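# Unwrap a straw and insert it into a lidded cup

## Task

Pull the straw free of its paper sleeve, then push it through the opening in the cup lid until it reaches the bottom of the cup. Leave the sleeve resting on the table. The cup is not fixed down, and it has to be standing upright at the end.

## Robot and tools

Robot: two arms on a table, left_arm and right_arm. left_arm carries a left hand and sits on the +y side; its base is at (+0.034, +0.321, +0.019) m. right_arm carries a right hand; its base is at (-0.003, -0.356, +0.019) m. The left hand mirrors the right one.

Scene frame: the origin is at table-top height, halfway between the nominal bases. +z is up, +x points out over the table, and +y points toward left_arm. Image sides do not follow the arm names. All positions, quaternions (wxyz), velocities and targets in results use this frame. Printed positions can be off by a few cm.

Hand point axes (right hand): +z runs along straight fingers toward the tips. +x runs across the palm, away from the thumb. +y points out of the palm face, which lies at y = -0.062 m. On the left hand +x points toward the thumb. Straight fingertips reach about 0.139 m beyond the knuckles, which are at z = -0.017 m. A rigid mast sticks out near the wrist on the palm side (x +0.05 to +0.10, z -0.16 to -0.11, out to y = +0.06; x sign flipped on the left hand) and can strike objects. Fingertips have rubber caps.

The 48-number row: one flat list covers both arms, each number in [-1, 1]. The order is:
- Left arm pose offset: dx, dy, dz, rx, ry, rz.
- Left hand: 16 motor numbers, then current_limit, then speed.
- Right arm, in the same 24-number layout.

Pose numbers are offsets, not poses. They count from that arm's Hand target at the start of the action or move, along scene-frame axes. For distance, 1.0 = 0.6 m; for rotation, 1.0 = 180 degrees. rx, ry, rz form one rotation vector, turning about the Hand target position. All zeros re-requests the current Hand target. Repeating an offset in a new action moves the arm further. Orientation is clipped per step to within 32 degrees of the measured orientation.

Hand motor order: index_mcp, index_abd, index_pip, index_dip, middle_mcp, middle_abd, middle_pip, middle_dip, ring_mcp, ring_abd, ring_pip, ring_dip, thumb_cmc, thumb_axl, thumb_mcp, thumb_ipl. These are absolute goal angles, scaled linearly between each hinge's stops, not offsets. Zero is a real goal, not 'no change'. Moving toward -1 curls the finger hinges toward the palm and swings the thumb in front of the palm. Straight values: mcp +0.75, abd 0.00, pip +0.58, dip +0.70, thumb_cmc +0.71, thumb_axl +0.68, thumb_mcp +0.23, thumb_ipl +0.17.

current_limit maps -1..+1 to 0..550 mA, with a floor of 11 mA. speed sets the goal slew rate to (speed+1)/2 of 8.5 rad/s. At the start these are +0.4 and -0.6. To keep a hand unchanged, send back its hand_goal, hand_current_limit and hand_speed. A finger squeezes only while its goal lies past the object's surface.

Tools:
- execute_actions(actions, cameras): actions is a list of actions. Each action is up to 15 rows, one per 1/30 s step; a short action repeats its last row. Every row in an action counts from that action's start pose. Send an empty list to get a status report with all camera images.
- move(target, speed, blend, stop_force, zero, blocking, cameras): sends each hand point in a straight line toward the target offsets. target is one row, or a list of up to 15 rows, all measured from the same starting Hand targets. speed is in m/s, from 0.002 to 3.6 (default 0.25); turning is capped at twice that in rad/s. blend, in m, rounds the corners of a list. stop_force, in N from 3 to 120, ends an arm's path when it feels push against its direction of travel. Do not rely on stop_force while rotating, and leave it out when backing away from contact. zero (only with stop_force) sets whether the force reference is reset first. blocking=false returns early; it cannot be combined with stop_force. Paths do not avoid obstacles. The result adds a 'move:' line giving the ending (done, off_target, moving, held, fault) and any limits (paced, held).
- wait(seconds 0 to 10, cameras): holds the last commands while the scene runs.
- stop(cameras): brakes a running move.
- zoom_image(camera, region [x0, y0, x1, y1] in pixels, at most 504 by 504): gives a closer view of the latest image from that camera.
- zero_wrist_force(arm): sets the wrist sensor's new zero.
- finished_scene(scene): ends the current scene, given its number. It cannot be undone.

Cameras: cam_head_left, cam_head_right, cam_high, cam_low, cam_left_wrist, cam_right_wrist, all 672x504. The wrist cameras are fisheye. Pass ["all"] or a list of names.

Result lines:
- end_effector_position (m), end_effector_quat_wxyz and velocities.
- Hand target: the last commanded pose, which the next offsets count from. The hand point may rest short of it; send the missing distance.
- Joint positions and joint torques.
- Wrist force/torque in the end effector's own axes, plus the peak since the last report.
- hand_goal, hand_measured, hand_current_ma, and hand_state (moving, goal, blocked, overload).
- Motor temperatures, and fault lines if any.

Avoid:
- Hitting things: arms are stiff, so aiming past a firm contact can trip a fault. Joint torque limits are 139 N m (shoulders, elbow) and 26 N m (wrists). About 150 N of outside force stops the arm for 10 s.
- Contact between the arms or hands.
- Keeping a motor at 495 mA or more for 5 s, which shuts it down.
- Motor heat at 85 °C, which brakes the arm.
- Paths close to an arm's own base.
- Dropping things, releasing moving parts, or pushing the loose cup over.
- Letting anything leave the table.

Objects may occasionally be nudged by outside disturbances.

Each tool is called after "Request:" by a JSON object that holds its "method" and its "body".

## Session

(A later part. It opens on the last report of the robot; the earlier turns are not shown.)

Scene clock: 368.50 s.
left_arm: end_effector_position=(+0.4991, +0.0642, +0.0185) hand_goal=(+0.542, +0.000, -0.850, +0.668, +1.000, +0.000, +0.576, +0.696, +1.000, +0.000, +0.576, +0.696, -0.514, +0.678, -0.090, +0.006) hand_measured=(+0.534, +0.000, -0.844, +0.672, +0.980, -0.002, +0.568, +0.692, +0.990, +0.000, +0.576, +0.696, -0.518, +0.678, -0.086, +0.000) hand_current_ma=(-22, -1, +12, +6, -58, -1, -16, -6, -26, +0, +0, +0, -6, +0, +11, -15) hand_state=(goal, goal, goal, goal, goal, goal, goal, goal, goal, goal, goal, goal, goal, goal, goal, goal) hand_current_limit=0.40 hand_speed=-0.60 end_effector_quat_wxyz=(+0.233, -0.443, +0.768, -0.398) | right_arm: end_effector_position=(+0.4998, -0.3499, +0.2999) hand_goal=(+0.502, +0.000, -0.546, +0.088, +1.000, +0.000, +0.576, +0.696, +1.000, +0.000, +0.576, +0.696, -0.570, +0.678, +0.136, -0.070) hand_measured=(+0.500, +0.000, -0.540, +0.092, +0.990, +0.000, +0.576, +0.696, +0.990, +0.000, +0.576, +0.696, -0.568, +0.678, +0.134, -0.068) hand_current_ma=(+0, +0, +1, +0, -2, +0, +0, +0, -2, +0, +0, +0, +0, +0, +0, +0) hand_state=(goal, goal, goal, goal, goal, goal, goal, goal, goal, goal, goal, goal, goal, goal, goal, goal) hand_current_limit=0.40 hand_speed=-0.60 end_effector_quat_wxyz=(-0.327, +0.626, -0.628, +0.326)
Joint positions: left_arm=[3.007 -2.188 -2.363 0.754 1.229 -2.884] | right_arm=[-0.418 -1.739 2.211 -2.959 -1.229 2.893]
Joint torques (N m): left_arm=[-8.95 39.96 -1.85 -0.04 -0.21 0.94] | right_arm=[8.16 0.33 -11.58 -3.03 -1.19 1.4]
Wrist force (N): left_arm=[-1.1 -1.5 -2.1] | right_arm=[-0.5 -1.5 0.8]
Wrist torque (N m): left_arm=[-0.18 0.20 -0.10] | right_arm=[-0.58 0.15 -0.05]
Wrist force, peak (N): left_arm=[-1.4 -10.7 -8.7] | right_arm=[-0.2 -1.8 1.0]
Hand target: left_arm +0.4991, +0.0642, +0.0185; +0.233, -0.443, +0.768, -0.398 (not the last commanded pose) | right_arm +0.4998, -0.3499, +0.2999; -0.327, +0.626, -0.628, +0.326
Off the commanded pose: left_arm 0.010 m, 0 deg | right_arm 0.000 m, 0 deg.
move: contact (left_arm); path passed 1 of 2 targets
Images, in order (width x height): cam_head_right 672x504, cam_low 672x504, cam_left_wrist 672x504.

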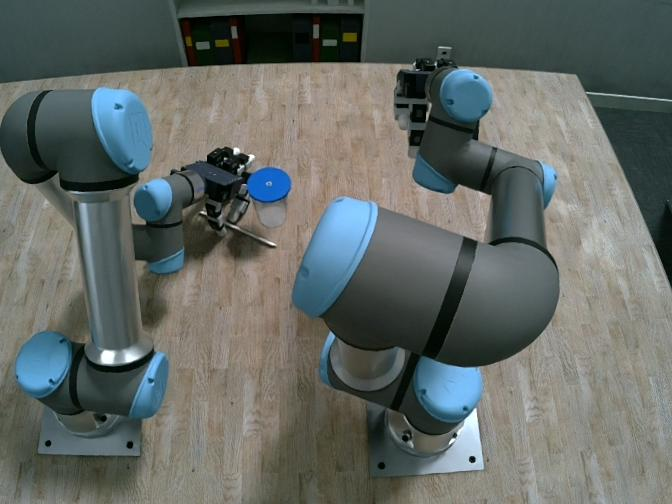

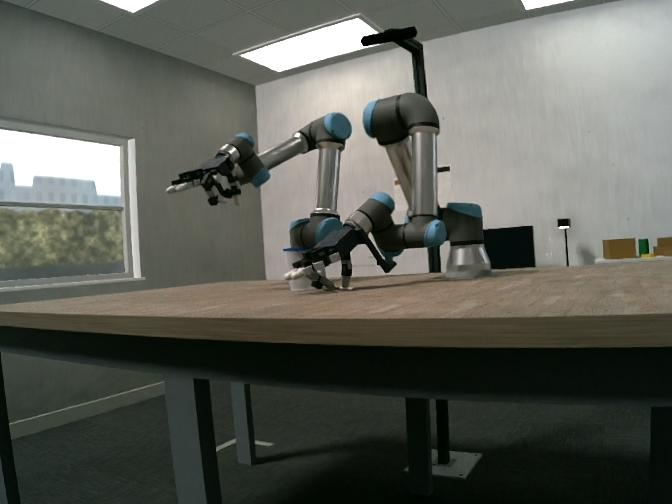

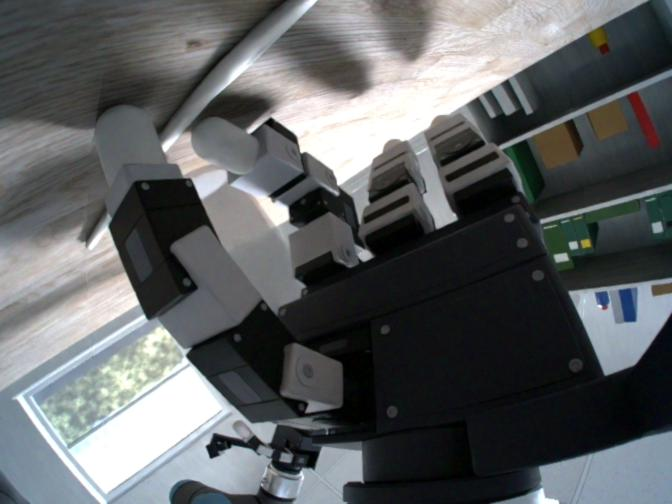

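Request:
{"method": "move", "body": {"target": [[0,0,0,0,0,0, 0.247,0,-0.723,0.797,1.0,0,0.576,0.696,1.0,0,0.576,0.696,-0.514,0.677,-0.09,0.005,0.3,-0.9, 0,0,0,0,0,0, 0.501,0,-0.547,0.087,1.0,0,0.576,0.696,1.0,0,0.576,0.696,-0.571,0.677,0.135,-0.07,0.4,-0.6],[0,0,0,0,0,0, 0.101,0,-0.601,0.797,1.0,0,0.576,0.696,1.0,0,0.576,0.696,-0.514,0.677,-0.146,0.005,0.3,-0.9, 0,0,0,0,0,0, 0.501,0,-0.547,0.087,1.0,0,0.576,0.696,1.0,0,0.576,0.696,-0.571,0.677,0.135,-0.07,0.4,-0.6]], "speed": 0.05, "cameras": ["cam_low","cam_left_wrist"]}}

Request:
{"method": "zoom_image", "body": {"camera": "cam_left_wrist", "region": [0, 0, 350, 260]}}

Request:
{"method": "move", "body": {"target": [0,0,0.04,0,0,0, 0.101,0,-0.601,0.797,1.0,0,0.576,0.696,1.0,0,0.576,0.696,-0.514,0.677,-0.146,0.005,0.3,-0.9, 0,0,0,0,0,0, 0.501,0,-0.547,0.087,1.0,0,0.576,0.696,1.0,0,0.576,0.696,-0.571,0.677,0.135,-0.07,0.4,-0.6], "speed": 0.03, "cameras": ["cam_head_right","cam_low","cam_left_wrist"]}}

Request:
{"method": "zoom_image", "body": {"camera": "cam_low", "region": [270, 200, 380, 310]}}

Request:
{"method": "zoom_image", "body": {"camera": "cam_left_wrist", "region": [0, 0, 350, 260]}}

Scene clock: 381.23 s.
left_arm: end_effector_position=(+0.4991, +0.0642, +0.0185) hand_goal=(+0.102, +0.000, -0.600, +0.798, +1.000, +0.000, +0.576, +0.696, +1.000, +0.000, +0.576, +0.696, -0.514, +0.678, -0.146, +0.006) hand_measured=(+0.196, +0.000, -0.650, +0.788, +0.980, -0.002, +0.568, +0.692, +0.990, +0.000, +0.576, +0.696, -0.518, +0.678, -0.094, +0.012) hand_current_ma=(+358, +0, -165, -21, -58, -1, -16, -6, -26, +0, +0, +0, -6, -1, +235, +18) hand_state=(blocked, goal, blocked, goal, goal, goal, goal, goal, goal, goal, goal, goal, goal, goal, blocked, goal) hand_current_limit=0.30 hand_speed=-0.90 end_effector_quat_wxyz=(+0.233, -0.443, +0.768, -0.398) | right_arm: end_effector_position=(+0.4998, -0.3499, +0.2999) hand_goal=(+0.502, +0.000, -0.546, +0.088, +1.000, +0.000, +0.576, +0.696, +1.000, +0.000, +0.576, +0.696, -0.570, +0.678, +0.136, -0.070) hand_measured=(+0.500, +0.000, -0.540, +0.092, +0.990, +0.000, +0.576, +0.696, +0.990, +0.000, +0.576, +0.696, -0.568, +0.678, +0.134, -0.068) hand_current_ma=(+0, +0, +1, +0, -2, +0, +0, +0, -2, +0, +0, +0, +0, +0, +0, +0) hand_state=(goal, goal, goal, goal, goal, goal, goal, goal, goal, goal, goal, goal, goal, goal, goal, goal) hand_current_limit=0.40 hand_speed=-0.60 end_effector_quat_wxyz=(-0.327, +0.626, -0.628, +0.326)
Joint positions: left_arm=[3.007 -2.188 -2.363 0.754 1.229 -2.884] | right_arm=[-0.418 -1.739 2.211 -2.959 -1.229 2.893]
Joint torques (N m): left_arm=[-4.35 23.05 -2.43 0.28 -0.29 0.82] | right_arm=[7.94 0.34 -11.11 -3.04 -1.2 1.41]
Wrist force (N): left_arm=[-0.8 -11.2 -1.9] | right_arm=[-0.3 -1.7 1.1]
Wrist torque (N m): left_arm=[-0.47 0.19 -0.30] | right_arm=[-0.63 0.11 -0.03]
Wrist force, peak (N): left_arm=[-0.6 -11.4 -2.0] | right_arm=[-0.6 -1.9 0.9]
Hand target: left_arm +0.4991, +0.0642, +0.0185; +0.233, -0.443, +0.768, -0.398 | right_arm +0.4998, -0.3499, +0.2999; -0.327, +0.626, -0.628, +0.326
Off the commanded pose: left_arm 0.000 m, 0 deg | right_arm 0.000 m, 0 deg.
move: done
Images, in order (width x height): cam_low 672x504, cam_left_wrist 672x504.

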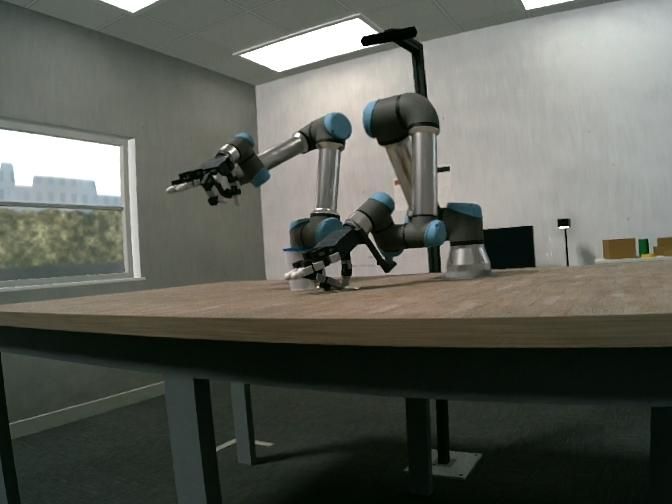

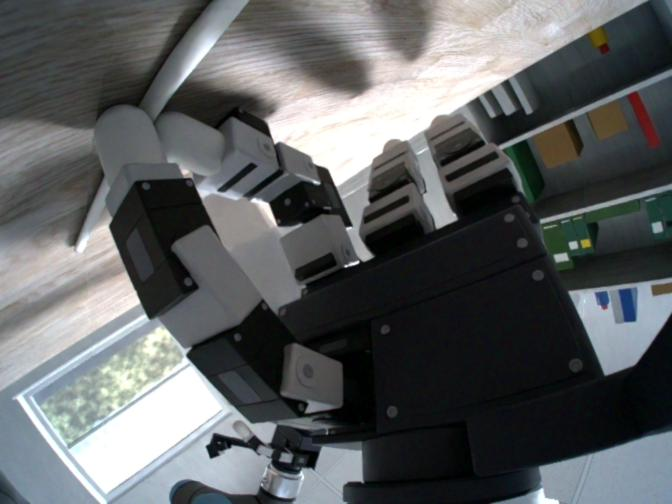

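Scaled by 1.440 from the camera's 672x504 image, which has a finer 960x720 frame.

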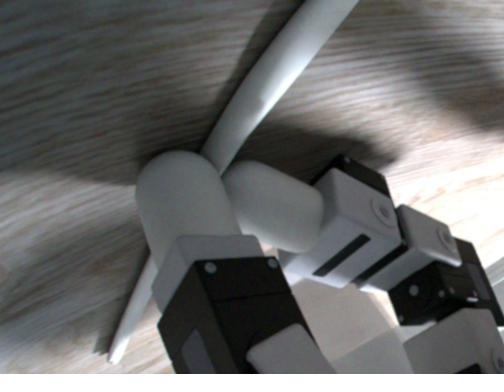

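Scene clock: 382.53 s.
left_arm: end_effector_position=(+0.4991, +0.0642, +0.0423) hand_goal=(+0.102, +0.000, -0.600, +0.798, +1.000, +0.000, +0.576, +0.696, +1.000, +0.000, +0.576, +0.696, -0.514, +0.678, -0.146, +0.006) hand_measured=(+0.152, +0.000, -0.594, +0.800, +0.980, -0.002, +0.568, +0.692, +0.990, +0.000, +0.576, +0.696, -0.518, +0.676, -0.096, +0.020) hand_current_ma=(+179, +1, +15, +4, -58, -1, -16, -6, -26, +0, +0, +0, -8, -2, +227, +56) hand_state=(blocked, goal, goal, goal, goal, goal, goal, goal, goal, goal, goal, goal, goal, goal, blocked, goal) hand_current_limit=0.30 hand_speed=-0.90 end_effector_quat_wxyz=(+0.233, -0.443, +0.768, -0.399) | right_arm: end_effector_position=(+0.4998, -0.3499, +0.2999) hand_goal=(+0.502, +0.000, -0.546, +0.088, +1.000, +0.000, +0.576, +0.696, +1.000, +0.000, +0.576, +0.696, -0.570, +0.678, +0.136, -0.070) hand_measured=(+0.500, +0.000, -0.540, +0.092, +0.990, +0.000, +0.576, +0.696, +0.990, +0.000, +0.576, +0.696, -0.568, +0.678, +0.134, -0.068) hand_current_ma=(+0, +0, +1, +0, -2, +0, +0, +0, -2, +0, +0, +0, +0, +0, +0, +0) hand_state=(goal, goal, goal, goal, goal, goal, goal, goal, goal, goal, goal, goal, goal, goal, goal, goal) hand_current_limit=0.40 hand_speed=-0.60 end_effector_quat_wxyz=(-0.327, +0.626, -0.628, +0.326)
Joint positions: left_arm=[3.007 -2.11 -2.369 0.682 1.229 -2.884] | right_arm=[-0.418 -1.739 2.211 -2.959 -1.229 2.893]
Joint torques (N m): left_arm=[-6.59 40.63 0.74 0.87 -0.39 0.78] | right_arm=[7.46 0.17 -11.46 -2.97 -1.18 1.33]
Wrist force (N): left_arm=[-0.8 1.0 -0.2] | right_arm=[-0.2 -1.4 0.7]
Wrist torque (N m): left_arm=[0.03 0.16 -0.07] | right_arm=[-0.57 0.11 -0.02]
Wrist force, peak (N): left_arm=[-0.7 -11.4 -1.8] | right_arm=[-0.2 -2.0 0.7]
Hand target: left_arm +0.4991, +0.0642, +0.0425; +0.233, -0.443, +0.768, -0.398 | right_arm +0.4998, -0.3499, +0.2999; -0.327, +0.626, -0.628, +0.326
Off the commanded pose: left_arm 0.000 m, 0 deg | right_arm 0.000 m, 0 deg.
move: done
Images, in order (width x height): cam_head_right 672x504, cam_low 672x504, cam_left_wrist 672x504.

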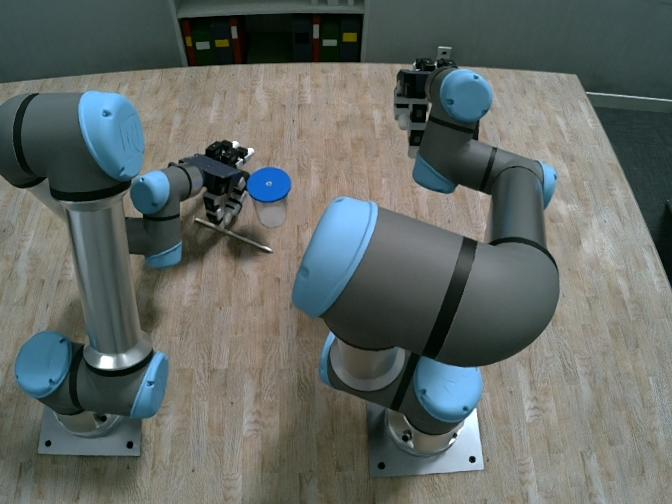

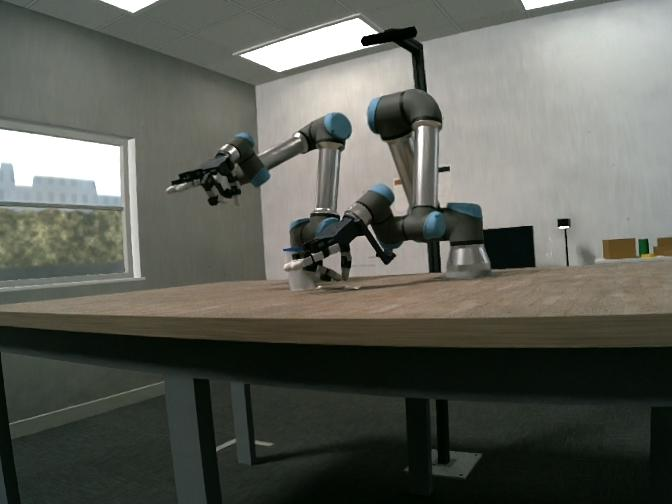

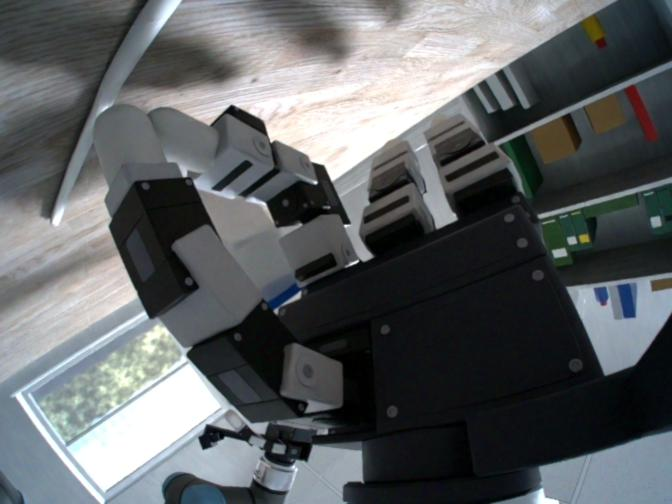

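Scaled by 4.582 from the camera's 672x504 image, which has a finer 960x720 frame.

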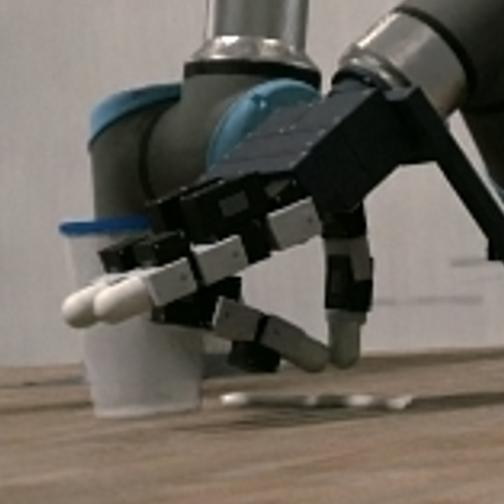

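Scaled by 1.440 from the camera's 672x504 image, which has a finer 960x720 frame.

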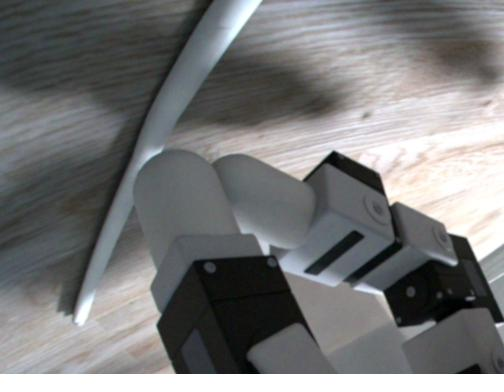

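Request:
{"method": "move", "body": {"target": [0,0,0.13,-0.0551,-0.0964,0, 0.263,0,-0.575,0.841,1.0,0,0.576,0.696,1.0,0,0.576,0.696,-0.514,0.677,-0.092,0.168,0.4,-0.6, 0,0,0,0,0,0, 0.501,0,-0.547,0.087,1.0,0,0.576,0.696,1.0,0,0.576,0.696,-0.571,0.677,0.135,-0.07,0.4,-0.6], "speed": 0.12, "cameras": ["cam_head_right","cam_low","cam_left_wrist"]}}

Request:
{"method": "zoom_image", "body": {"camera": "cam_low", "region": [270, 180, 400, 310]}}

Request:
{"method": "zoom_image", "body": {"camera": "cam_left_wrist", "region": [0, 0, 350, 260]}}

Request:
{"method": "zoom_image", "body": {"camera": "cam_head_right", "region": [160, 130, 300, 270]}}

Scene clock: 438.13 s.
left_arm: end_effector_position=(+0.4991, +0.0642, +0.1204) hand_goal=(+0.264, +0.000, -0.574, +0.842, +1.000, +0.000, +0.576, +0.696, +1.000, +0.000, +0.576, +0.696, -0.514, +0.678, -0.092, +0.168) hand_measured=(+0.258, +0.000, -0.574, +0.840, +0.980, -0.002, +0.568, +0.692, +0.990, +0.000, +0.576, +0.696, -0.518, +0.676, -0.092, +0.166) hand_current_ma=(-11, +1, +0, -4, -58, -1, -16, -6, -26, +0, +0, +0, -8, -2, +0, -4) hand_state=(goal, goal, goal, goal, goal, goal, goal, goal, goal, goal, goal, goal, goal, goal, goal, goal) hand_current_limit=0.40 hand_speed=-0.60 end_effector_quat_wxyz=(+0.307, -0.397, +0.687, -0.525) | right_arm: end_effector_position=(+0.4998, -0.3499, +0.2999) hand_goal=(+0.502, +0.000, -0.546, +0.088, +1.000, +0.000, +0.576, +0.696, +1.000, +0.000, +0.576, +0.696, -0.570, +0.678, +0.136, -0.070) hand_measured=(+0.500, +0.000, -0.540, +0.092, +0.990, +0.000, +0.576, +0.696, +0.990, +0.000, +0.576, +0.696, -0.568, +0.678, +0.134, -0.068) hand_current_ma=(+0, +0, +1, +0, -2, +0, +0, +0, -2, +0, +0, +0, +0, +0, +0, +0) hand_state=(goal, goal, goal, goal, goal, goal, goal, goal, goal, goal, goal, goal, goal, goal, goal, goal) hand_current_limit=0.40 hand_speed=-0.60 end_effector_quat_wxyz=(-0.327, +0.626, -0.628, +0.326)
Joint positions: left_arm=[3.087 -2.078 -2.457 1.095 1.087 -2.995] | right_arm=[-0.418 -1.739 2.211 -2.959 -1.229 2.893]
Joint torques (N m): left_arm=[11.44 21.71 -1.65 5.46 -1.96 -2.16] | right_arm=[7.79 0.13 -11.52 -2.86 -1.24 1.41]
Wrist force (N): left_arm=[-1.0 1.5 -0.2] | right_arm=[-0.1 -1.4 0.7]
Wrist torque (N m): left_arm=[0.05 0.16 -0.12] | right_arm=[-0.57 0.10 -0.02]
Wrist force, peak (N): left_arm=[-1.1 1.6 -0.2] | right_arm=[-0.2 -2.1 0.8]
Hand target: left_arm +0.4991, +0.0642, +0.1205; +0.307, -0.397, +0.687, -0.525 | right_arm +0.4998, -0.3499, +0.2999; -0.327, +0.626, -0.628, +0.326
Off the commanded pose: left_arm 0.000 m, 0 deg | right_arm 0.000 m, 0 deg.
move: done
Images, in order (width x height): cam_head_right 672x504, cam_low 672x504, cam_left_wrist 672x504.

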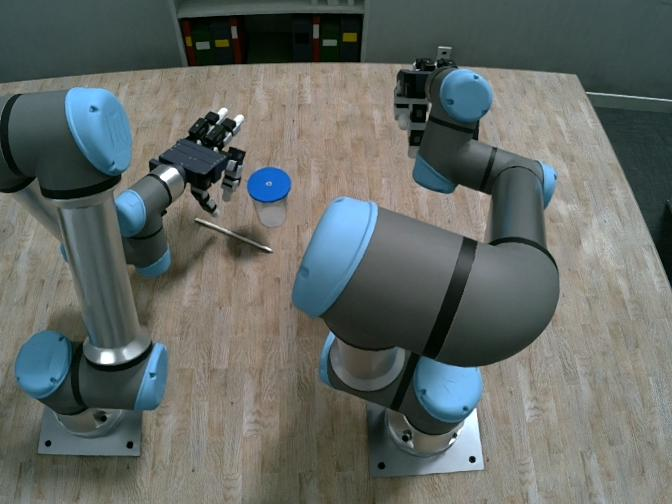

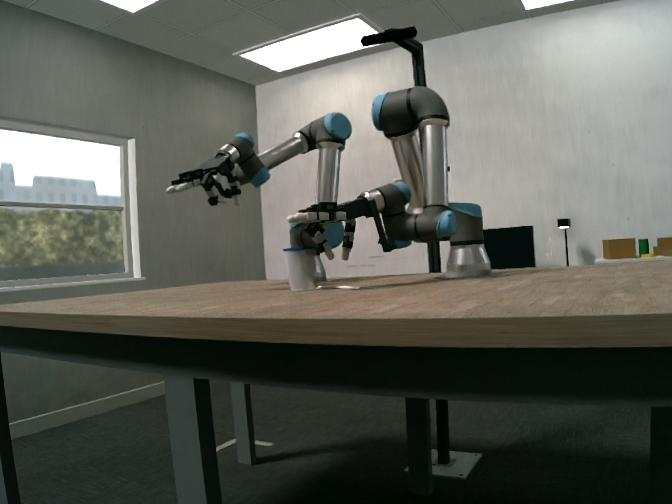

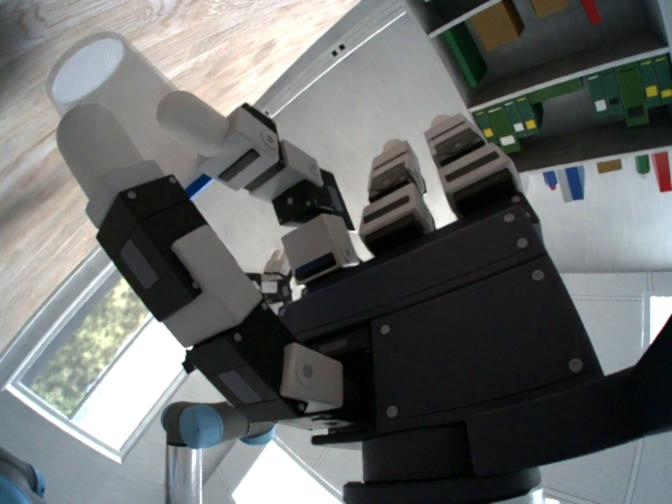

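Scaled by 3.877 from the camera's 672x504 image, which has a finer 960x720 frame.

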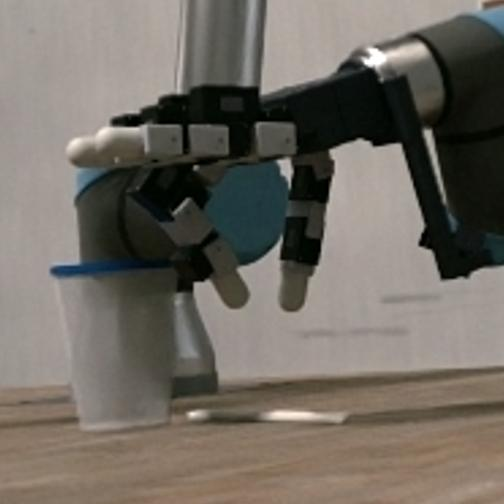

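Scaled by 1.440 from the camera's 672x504 image, which has a finer 960x720 frame.

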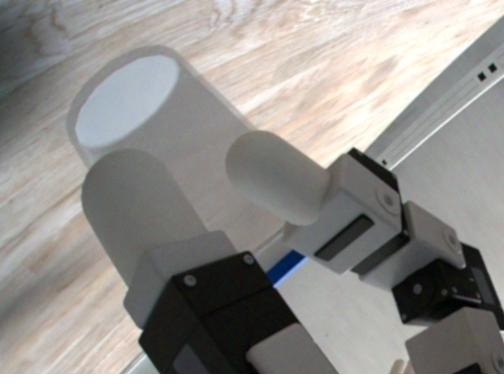

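Scaled by 3.600 from the camera's 672x504 image, which has a finer 960x720 frame.

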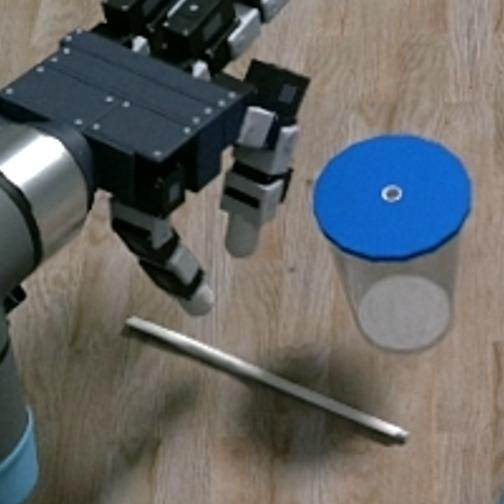

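Request:
{"method": "move", "body": {"target": [[0.0067,0.025,-0.11,0,0,0.015, 0.263,0,-0.575,0.841,1.0,0,0.576,0.696,1.0,0,0.576,0.696,-0.514,0.677,-0.092,0.168,0.4,-0.6, 0,0,0,0,0,0, 0.501,0,-0.547,0.087,1.0,0,0.576,0.696,1.0,0,0.576,0.696,-0.571,0.677,0.135,-0.07,0.4,-0.6],[0.0067,0.025,-0.15,0,0,0.015, 0.263,0,-0.575,0.841,1.0,0,0.576,0.696,1.0,0,0.576,0.696,-0.514,0.677,-0.092,0.168,0.4,-0.6, 0,0,0,0,0,0, 0.501,0,-0.547,0.087,1.0,0,0.576,0.696,1.0,0,0.576,0.696,-0.571,0.677,0.135,-0.07,0.4,-0.6]], "speed": [0.1,0.015], "stop_force": 3, "cameras": ["cam_head_right","cam_low","cam_left_wrist"]}}

Request:
{"method": "zoom_image", "body": {"camera": "cam_low", "region": [270, 180, 400, 310]}}

Request:
{"method": "zoom_image", "body": {"camera": "cam_left_wrist", "region": [0, 0, 350, 260]}}

Request:
{"method": "zoom_image", "body": {"camera": "cam_head_right", "region": [160, 130, 300, 270]}}

Scene clock: 457.30 s.
left_arm: end_effector_position=(+0.5031, +0.0792, +0.0394) hand_goal=(+0.264, +0.000, -0.574, +0.842, +1.000, +0.000, +0.576, +0.696, +1.000, +0.000, +0.576, +0.696, -0.514, +0.678, -0.092, +0.168) hand_measured=(+0.258, +0.000, -0.574, +0.840, +0.980, -0.002, +0.568, +0.692, +0.990, +0.000, +0.576, +0.696, -0.518, +0.676, -0.092, +0.168) hand_current_ma=(-11, +1, +0, -4, -57, -1, -15, -6, -26, +0, +0, +0, -6, -2, +0, -1) hand_state=(goal, goal, goal, goal, goal, goal, goal, goal, goal, goal, goal, goal, goal, goal, goal, goal) hand_current_limit=0.40 hand_speed=-0.60 end_effector_quat_wxyz=(+0.319, -0.413, +0.678, -0.518) | right_arm: end_effector_position=(+0.4998, -0.3499, +0.2999) hand_goal=(+0.502, +0.000, -0.546, +0.088, +1.000, +0.000, +0.576, +0.696, +1.000, +0.000, +0.576, +0.696, -0.570, +0.678, +0.136, -0.070) hand_measured=(+0.500, +0.000, -0.540, +0.092, +0.990, +0.000, +0.576, +0.696, +0.990, +0.000, +0.576, +0.696, -0.568, +0.678, +0.134, -0.068) hand_current_ma=(+0, +0, +1, +0, -2, +0, +0, +0, -2, +0, +0, +0, +0, +0, +0, +0) hand_state=(goal, goal, goal, goal, goal, goal, goal, goal, goal, goal, goal, goal, goal, goal, goal, goal) hand_current_limit=0.40 hand_speed=-0.60 end_effector_quat_wxyz=(-0.327, +0.626, -0.628, +0.326)
Joint positions: left_arm=[3.111 -2.374 -2.426 1.365 1.11 -3.002] | right_arm=[-0.418 -1.739 2.211 -2.959 -1.229 2.893]
Joint torques (N m): left_arm=[6.45 42.19 -5.78 -0.36 1.06 0.68] | right_arm=[6.93 -0.02 -10.71 -2.82 -1.16 1.38]
Wrist force (N): left_arm=[-1.1 -0.5 -1.2] | right_arm=[-0.1 -1.5 0.5]
Wrist torque (N m): left_arm=[-0.11 0.18 -0.14] | right_arm=[-0.56 0.11 -0.02]
Wrist force, peak (N): left_arm=[-1.5 -10.7 -5.6] | right_arm=[0.0 -2.0 1.0]
Hand target: left_arm +0.5031, +0.0792, +0.0394; +0.319, -0.413, +0.678, -0.518 (not the last commanded pose) | right_arm +0.4998, -0.3499, +0.2999; -0.327, +0.626, -0.628, +0.326
Off the commanded pose: left_arm 0.009 m, 0 deg | right_arm 0.000 m, 0 deg.
move: contact (left_arm); path passed 1 of 2 targets
Images, in order (width x height): cam_head_right 672x504, cam_low 672x504, cam_left_wrist 672x504.

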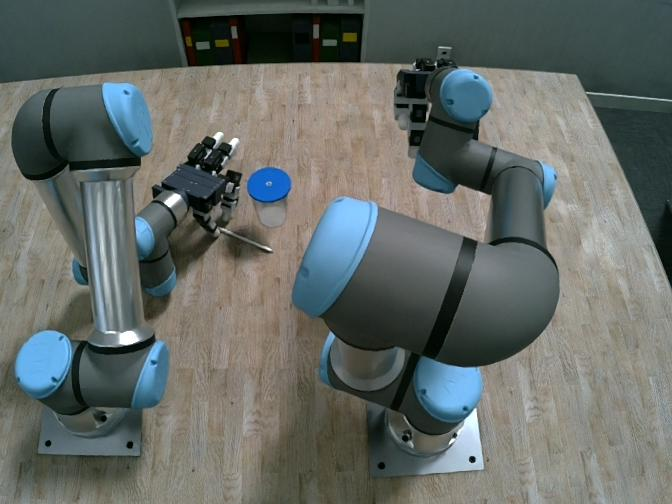

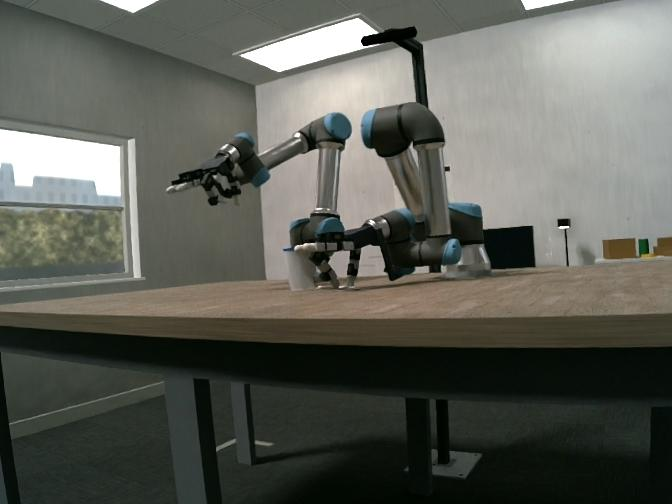

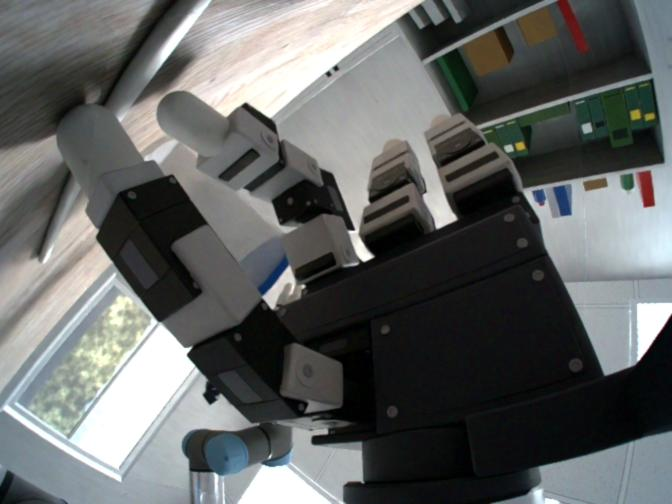

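Scaled by 3.877 from the camera's 672x504 image, which has a finer 960x720 frame.

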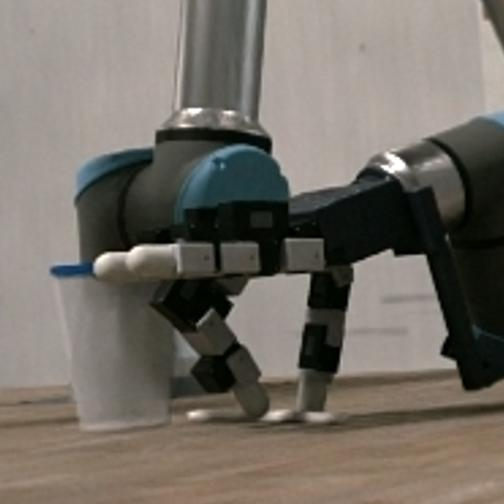

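Scaled by 1.440 from the camera's 672x504 image, which has a finer 960x720 frame.

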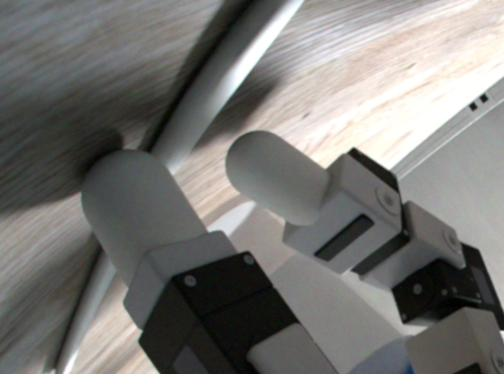

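Scaled by 3.600 from the camera's 672x504 image, which has a finer 960x720 frame.

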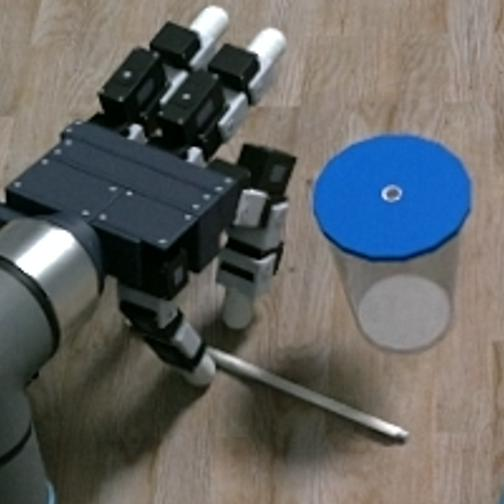

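Request:
{"method": "move", "body": {"target": [[0,0,0,0,0,0, 0.041,0,-0.387,0.841,1.0,0,0.576,0.696,1.0,0,0.576,0.696,-0.514,0.677,-0.092,0.168,0.3,-0.92, 0,0,0,0,0,0, 0.501,0,-0.547,0.087,1.0,0,0.576,0.696,1.0,0,0.576,0.696,-0.571,0.677,0.135,-0.07,0.4,-0.6],[0,0,0,0,0,0, -0.178,0,-0.255,0.841,1.0,0,0.576,0.696,1.0,0,0.576,0.696,-0.514,0.677,-0.146,0.168,0.3,-0.92, 0,0,0,0,0,0, 0.501,0,-0.547,0.087,1.0,0,0.576,0.696,1.0,0,0.576,0.696,-0.571,0.677,0.135,-0.07,0.4,-0.6]], "speed": 0.05, "cameras": ["cam_low","cam_left_wrist"]}}

Request:
{"method": "zoom_image", "body": {"camera": "cam_left_wrist", "region": [0, 0, 350, 260]}}

Request:
{"method": "zoom_image", "body": {"camera": "cam_low", "region": [270, 180, 400, 310]}}

Scene clock: 465.40 s.
left_arm: end_effector_position=(+0.5031, +0.0792, +0.0394) hand_goal=(-0.178, +0.000, -0.254, +0.842, +1.000, +0.000, +0.576, +0.696, +1.000, +0.000, +0.576, +0.696, -0.514, +0.678, -0.146, +0.168) hand_measured=(+0.104, +0.000, -0.390, +0.830, +0.980, -0.002, +0.568, +0.692, +0.990, +0.000, +0.576, +0.696, -0.518, +0.676, -0.140, +0.168) hand_current_ma=(+357, +1, -357, -32, -57, -1, -15, -6, -26, +0, +0, +0, -6, -2, +19, +2) hand_state=(blocked, goal, blocked, goal, goal, goal, goal, goal, goal, goal, goal, goal, goal, goal, goal, goal) hand_current_limit=0.30 hand_speed=-0.92 end_effector_quat_wxyz=(+0.319, -0.413, +0.678, -0.518) | right_arm: end_effector_position=(+0.4998, -0.3499, +0.2999) hand_goal=(+0.502, +0.000, -0.546, +0.088, +1.000, +0.000, +0.576, +0.696, +1.000, +0.000, +0.576, +0.696, -0.570, +0.678, +0.136, -0.070) hand_measured=(+0.500, +0.000, -0.540, +0.092, +0.990, +0.000, +0.576, +0.696, +0.990, +0.000, +0.576, +0.696, -0.568, +0.678, +0.134, -0.068) hand_current_ma=(+0, +0, +1, +0, -2, +0, +0, +0, -2, +0, +0, +0, +0, +0, +0, +0) hand_state=(goal, goal, goal, goal, goal, goal, goal, goal, goal, goal, goal, goal, goal, goal, goal, goal) hand_current_limit=0.40 hand_speed=-0.60 end_effector_quat_wxyz=(-0.327, +0.626, -0.628, +0.326)
Joint positions: left_arm=[3.111 -2.374 -2.426 1.365 1.11 -3.002] | right_arm=[-0.418 -1.739 2.211 -2.959 -1.229 2.893]
Joint torques (N m): left_arm=[-8.13 33.05 -7.46 -0.36 0.92 1.05] | right_arm=[6.8 -0.02 -11.34 -2.69 -1.26 1.3]
Wrist force (N): left_arm=[-0.7 -15.6 0.5] | right_arm=[0.0 -1.6 1.0]
Wrist torque (N m): left_arm=[-0.24 0.12 -0.42] | right_arm=[-0.61 0.08 -0.01]
Wrist force, peak (N): left_arm=[-1.0 -16.3 0.8] | right_arm=[-0.1 -2.1 0.8]
Hand target: left_arm +0.5031, +0.0792, +0.0394; +0.319, -0.413, +0.678, -0.518 | right_arm +0.4998, -0.3499, +0.2999; -0.327, +0.626, -0.628, +0.326
Off the commanded pose: left_arm 0.000 m, 0 deg | right_arm 0.000 m, 0 deg.
move: done
Images, in order (width x height): cam_low 672x504, cam_left_wrist 672x504.

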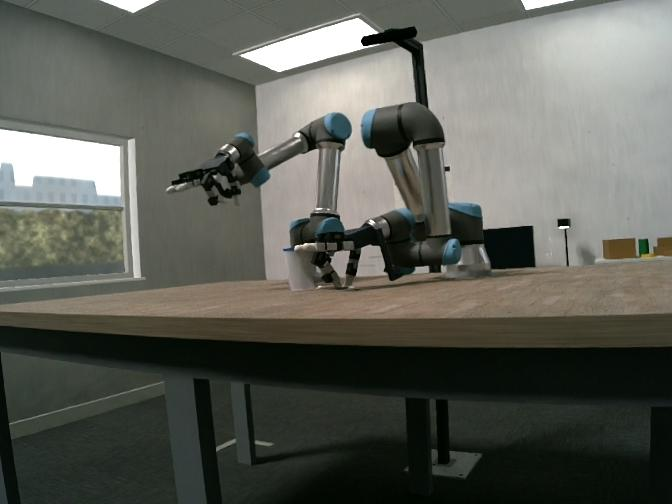

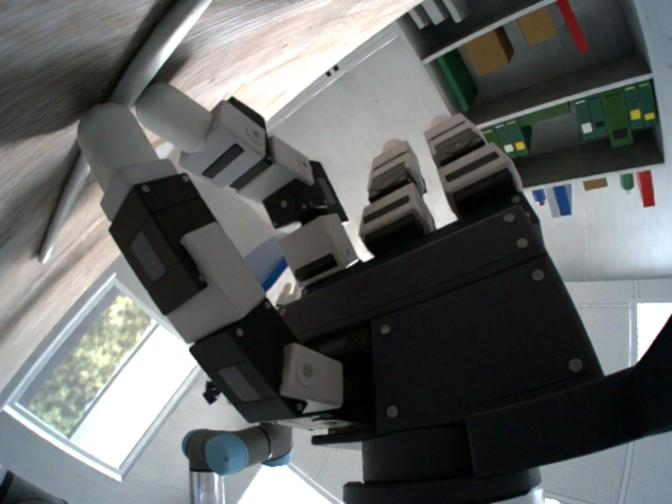

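Scaled by 1.440 from the camera's 672x504 image, which has a finer 960x720 frame.

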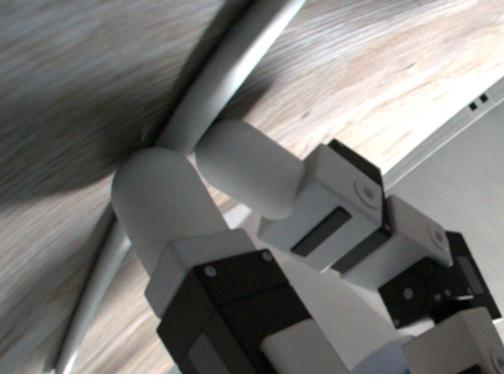

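Scaled by 3.877 from the camera's 672x504 image, which has a finer 960x720 frame.

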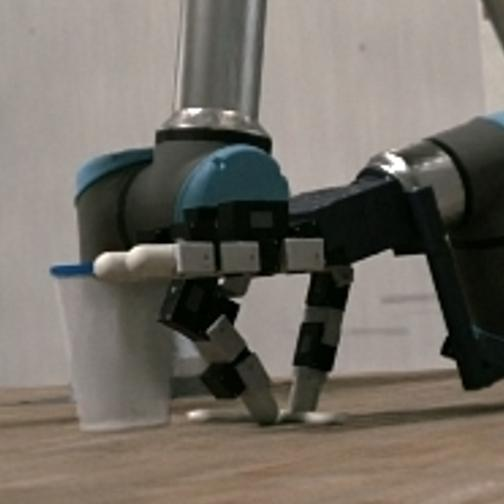

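Request:
{"method": "move", "body": {"target": [[0,0,0,0,0,0, 0.205,0,-0.518,0.841,1.0,0,0.576,0.696,1.0,0,0.576,0.696,-0.514,0.677,-0.092,0.168,0.3,-0.9, 0,0,0,0,0,0, 0.501,0,-0.547,0.087,1.0,0,0.576,0.696,1.0,0,0.576,0.696,-0.571,0.677,0.135,-0.07,0.4,-0.6],[0,0,0,0,0,0, 0.134,0,-0.448,0.841,1.0,0,0.576,0.696,1.0,0,0.576,0.696,-0.514,0.677,-0.092,0.168,0.3,-0.92, 0,0,0,0,0,0, 0.501,0,-0.547,0.087,1.0,0,0.576,0.696,1.0,0,0.576,0.696,-0.571,0.677,0.135,-0.07,0.4,-0.6],[0,0,0,0,0,0, -0.027,0,-0.358,0.841,1.0,0,0.576,0.696,1.0,0,0.576,0.696,-0.514,0.677,-0.092,0.168,0.3,-0.93, 0,0,0,0,0,0, 0.501,0,-0.547,0.087,1.0,0,0.576,0.696,1.0,0,0.576,0.696,-0.571,0.677,0.135,-0.07,0.4,-0.6]], "speed": 0.05, "cameras": ["cam_low","cam_left_wrist"]}}

Request:
{"method": "zoom_image", "body": {"camera": "cam_left_wrist", "region": [0, 0, 350, 260]}}

Request:
{"method": "zoom_image", "body": {"camera": "cam_low", "region": [290, 230, 370, 310]}}

Scene clock: 477.20 s.
left_arm: end_effector_position=(+0.5031, +0.0792, +0.0394) hand_goal=(-0.026, +0.000, -0.358, +0.842, +1.000, +0.000, +0.576, +0.696, +1.000, +0.000, +0.576, +0.696, -0.514, +0.678, -0.092, +0.168) hand_measured=(+0.088, +0.000, -0.396, +0.840, +0.980, -0.002, +0.568, +0.692, +0.990, +0.000, +0.576, +0.696, -0.518, +0.676, -0.096, +0.168) hand_current_ma=(+277, +1, -119, -5, -57, -1, -15, -6, -26, +0, +0, +0, -6, -2, -9, +0) hand_state=(moving, goal, blocked, goal, goal, goal, goal, goal, goal, goal, goal, goal, goal, goal, goal, goal) hand_current_limit=0.30 hand_speed=-0.93 end_effector_quat_wxyz=(+0.319, -0.413, +0.678, -0.518) | right_arm: end_effector_position=(+0.4998, -0.3499, +0.2999) hand_goal=(+0.502, +0.000, -0.546, +0.088, +1.000, +0.000, +0.576, +0.696, +1.000, +0.000, +0.576, +0.696, -0.570, +0.678, +0.136, -0.070) hand_measured=(+0.500, +0.000, -0.540, +0.092, +0.990, +0.000, +0.576, +0.696, +0.990, +0.000, +0.576, +0.696, -0.568, +0.678, +0.134, -0.068) hand_current_ma=(+0, +0, +1, +0, -2, +0, +0, +0, -2, +0, +0, +0, +0, +0, +0, +0) hand_state=(goal, goal, goal, goal, goal, goal, goal, goal, goal, goal, goal, goal, goal, goal, goal, goal) hand_current_limit=0.40 hand_speed=-0.60 end_effector_quat_wxyz=(-0.327, +0.626, -0.628, +0.326)
Joint positions: left_arm=[3.111 -2.374 -2.426 1.365 1.11 -3.002] | right_arm=[-0.418 -1.739 2.211 -2.959 -1.229 2.893]
Joint torques (N m): left_arm=[-8.18 37.15 -6.95 1.3 0.73 1.25] | right_arm=[6.84 0.05 -11.91 -2.59 -1.25 1.25]
Wrist force (N): left_arm=[-1.2 -8.5 1.2] | right_arm=[-0.4 -1.7 1.1]
Wrist torque (N m): left_arm=[-0.09 0.17 -0.33] | right_arm=[-0.63 0.13 -0.05]
Wrist force, peak (N): left_arm=[-0.7 -16.6 0.6] | right_arm=[0.0 -1.8 1.1]
Hand target: left_arm +0.5031, +0.0792, +0.0394; +0.319, -0.413, +0.678, -0.518 | right_arm +0.4998, -0.3499, +0.2999; -0.327, +0.626, -0.628, +0.326
Off the commanded pose: left_arm 0.000 m, 0 deg | right_arm 0.000 m, 0 deg.
move: done
Images, in order (width x height): cam_low 672x504, cam_left_wrist 672x504.

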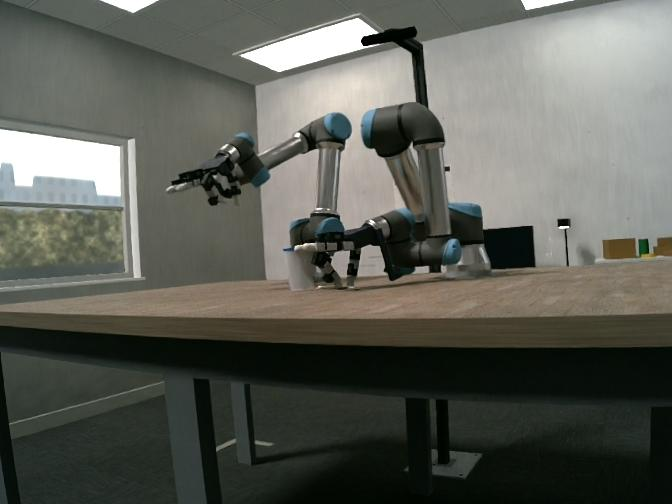

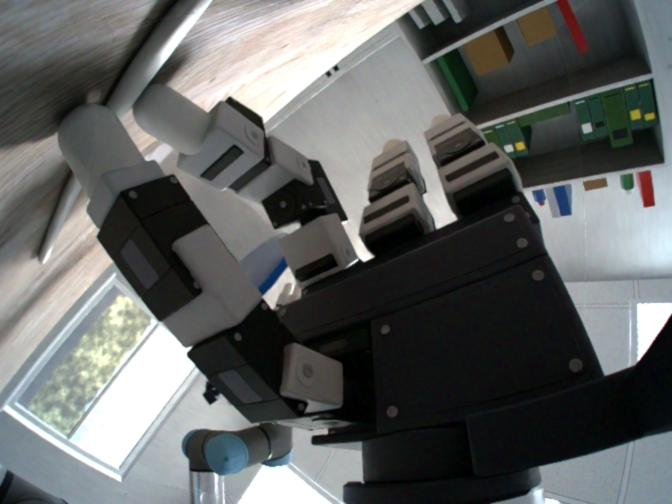

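Scaled by 1.440 from the camera's 672x504 image, which has a finer 960x720 frame.

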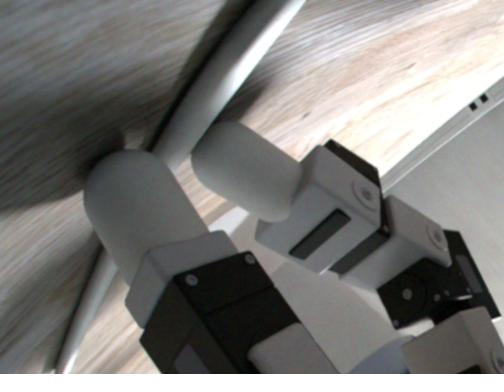

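Scaled by 6.300 from the camera's 672x504 image, which has a finer 960x720 frame.

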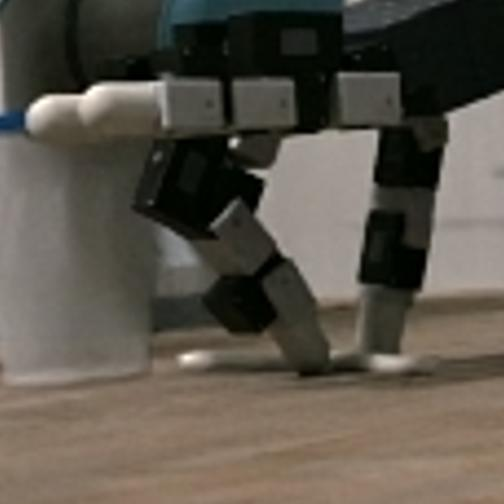

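Request:
{"method": "move", "body": {"target": [[0,0,0.0014,0,0,0, -0.027,0,-0.37,0.841,1.0,0,0.576,0.696,1.0,0,0.576,0.696,-0.514,0.677,-0.092,0.168,0.3,-0.93, 0,0,0,0,0,0, 0.501,0,-0.547,0.087,1.0,0,0.576,0.696,1.0,0,0.576,0.696,-0.571,0.677,0.135,-0.07,0.4,-0.6],[0,0,0.0014,0,0,0, -0.15,0,-0.34,0.841,1.0,0,0.576,0.696,1.0,0,0.576,0.696,-0.514,0.677,-0.12,0.168,0.3,-0.93, 0,0,0,0,0,0, 0.501,0,-0.547,0.087,1.0,0,0.576,0.696,1.0,0,0.576,0.696,-0.571,0.677,0.135,-0.07,0.4,-0.6]], "speed": 0.02, "cameras": ["cam_low","cam_left_wrist"]}}

Request:
{"method": "zoom_image", "body": {"camera": "cam_left_wrist", "region": [0, 0, 350, 260]}}

Request:
{"method": "zoom_image", "body": {"camera": "cam_low", "region": [290, 230, 370, 310]}}

Scene clock: 486.13 s.
left_arm: end_effector_position=(+0.5031, +0.0792, +0.0402) hand_goal=(-0.150, +0.000, -0.340, +0.842, +1.000, +0.000, +0.576, +0.696, +1.000, +0.000, +0.576, +0.696, -0.514, +0.678, -0.120, +0.168) hand_measured=(+0.072, +0.000, -0.374, +0.842, +0.980, -0.002, +0.568, +0.692, +0.990, +0.000, +0.576, +0.696, -0.518, +0.676, -0.116, +0.168) hand_current_ma=(+358, +1, -104, +1, -57, -1, -15, -6, -26, +0, +0, +0, -6, -2, +13, +0) hand_state=(blocked, goal, blocked, goal, goal, goal, goal, goal, goal, goal, goal, goal, goal, goal, goal, goal) hand_current_limit=0.30 hand_speed=-0.93 end_effector_quat_wxyz=(+0.319, -0.413, +0.678, -0.518) | right_arm: end_effector_position=(+0.4998, -0.3499, +0.2999) hand_goal=(+0.502, +0.000, -0.546, +0.088, +1.000, +0.000, +0.576, +0.696, +1.000, +0.000, +0.576, +0.696, -0.570, +0.678, +0.136, -0.070) hand_measured=(+0.500, +0.000, -0.540, +0.092, +0.990, +0.000, +0.576, +0.696, +0.990, +0.000, +0.576, +0.696, -0.568, +0.678, +0.134, -0.068) hand_current_ma=(+0, +0, +1, +0, -2, +0, +0, +0, -2, +0, +0, +0, +0, +0, +0, +0) hand_state=(goal, goal, goal, goal, goal, goal, goal, goal, goal, goal, goal, goal, goal, goal, goal, goal) hand_current_limit=0.40 hand_speed=-0.60 end_effector_quat_wxyz=(-0.327, +0.626, -0.628, +0.326)
Joint positions: left_arm=[3.111 -2.371 -2.427 1.362 1.11 -3.002] | right_arm=[-0.418 -1.739 2.211 -2.959 -1.229 2.893]
Joint torques (N m): left_arm=[-8.39 38.79 -9 -2.12 0.75 1.02] | right_arm=[6.6 -0.22 -11.87 -2.61 -1.18 1.23]
Wrist force (N): left_arm=[-1.0 -9.5 1.2] | right_arm=[0.0 -1.6 0.9]
Wrist torque (N m): left_arm=[-0.11 0.14 -0.34] | right_arm=[-0.60 0.08 -0.01]
Wrist force, peak (N): left_arm=[-1.0 -10.1 1.4] | right_arm=[-0.3 -1.9 1.0]
Hand target: left_arm +0.5031, +0.0792, +0.0402; +0.319, -0.413, +0.678, -0.518 | right_arm +0.4998, -0.3499, +0.2999; -0.327, +0.626, -0.628, +0.326
Off the commanded pose: left_arm 0.000 m, 0 deg | right_arm 0.000 m, 0 deg.
move: done
Images, in order (width x height): cam_low 672x504, cam_left_wrist 672x504.

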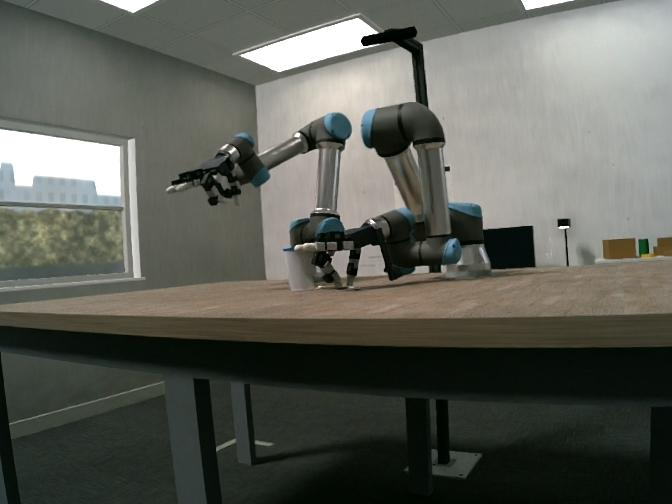

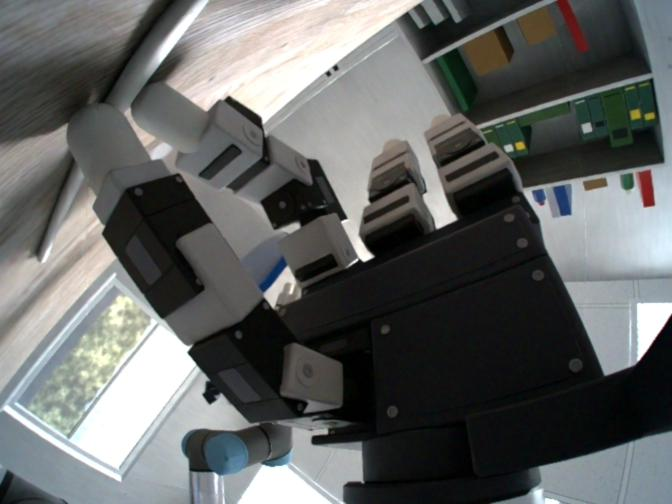

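Scaled by 1.440 from the camera's 672x504 image, which has a finer 960x720 frame.

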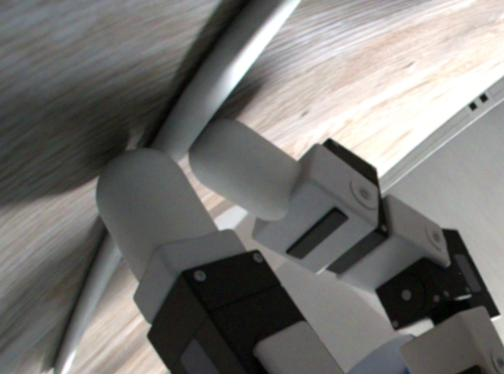

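Scaled by 6.300 from the camera's 672x504 image, which has a finer 960x720 frame.

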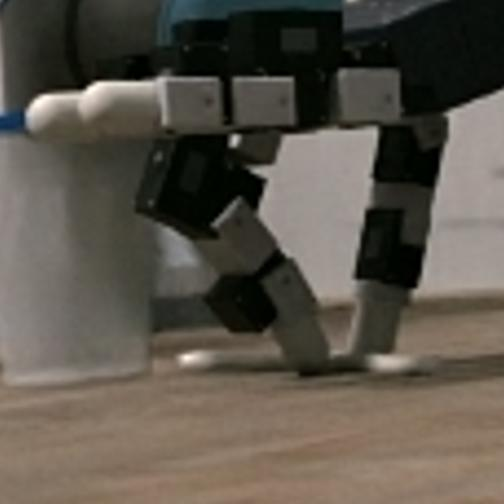

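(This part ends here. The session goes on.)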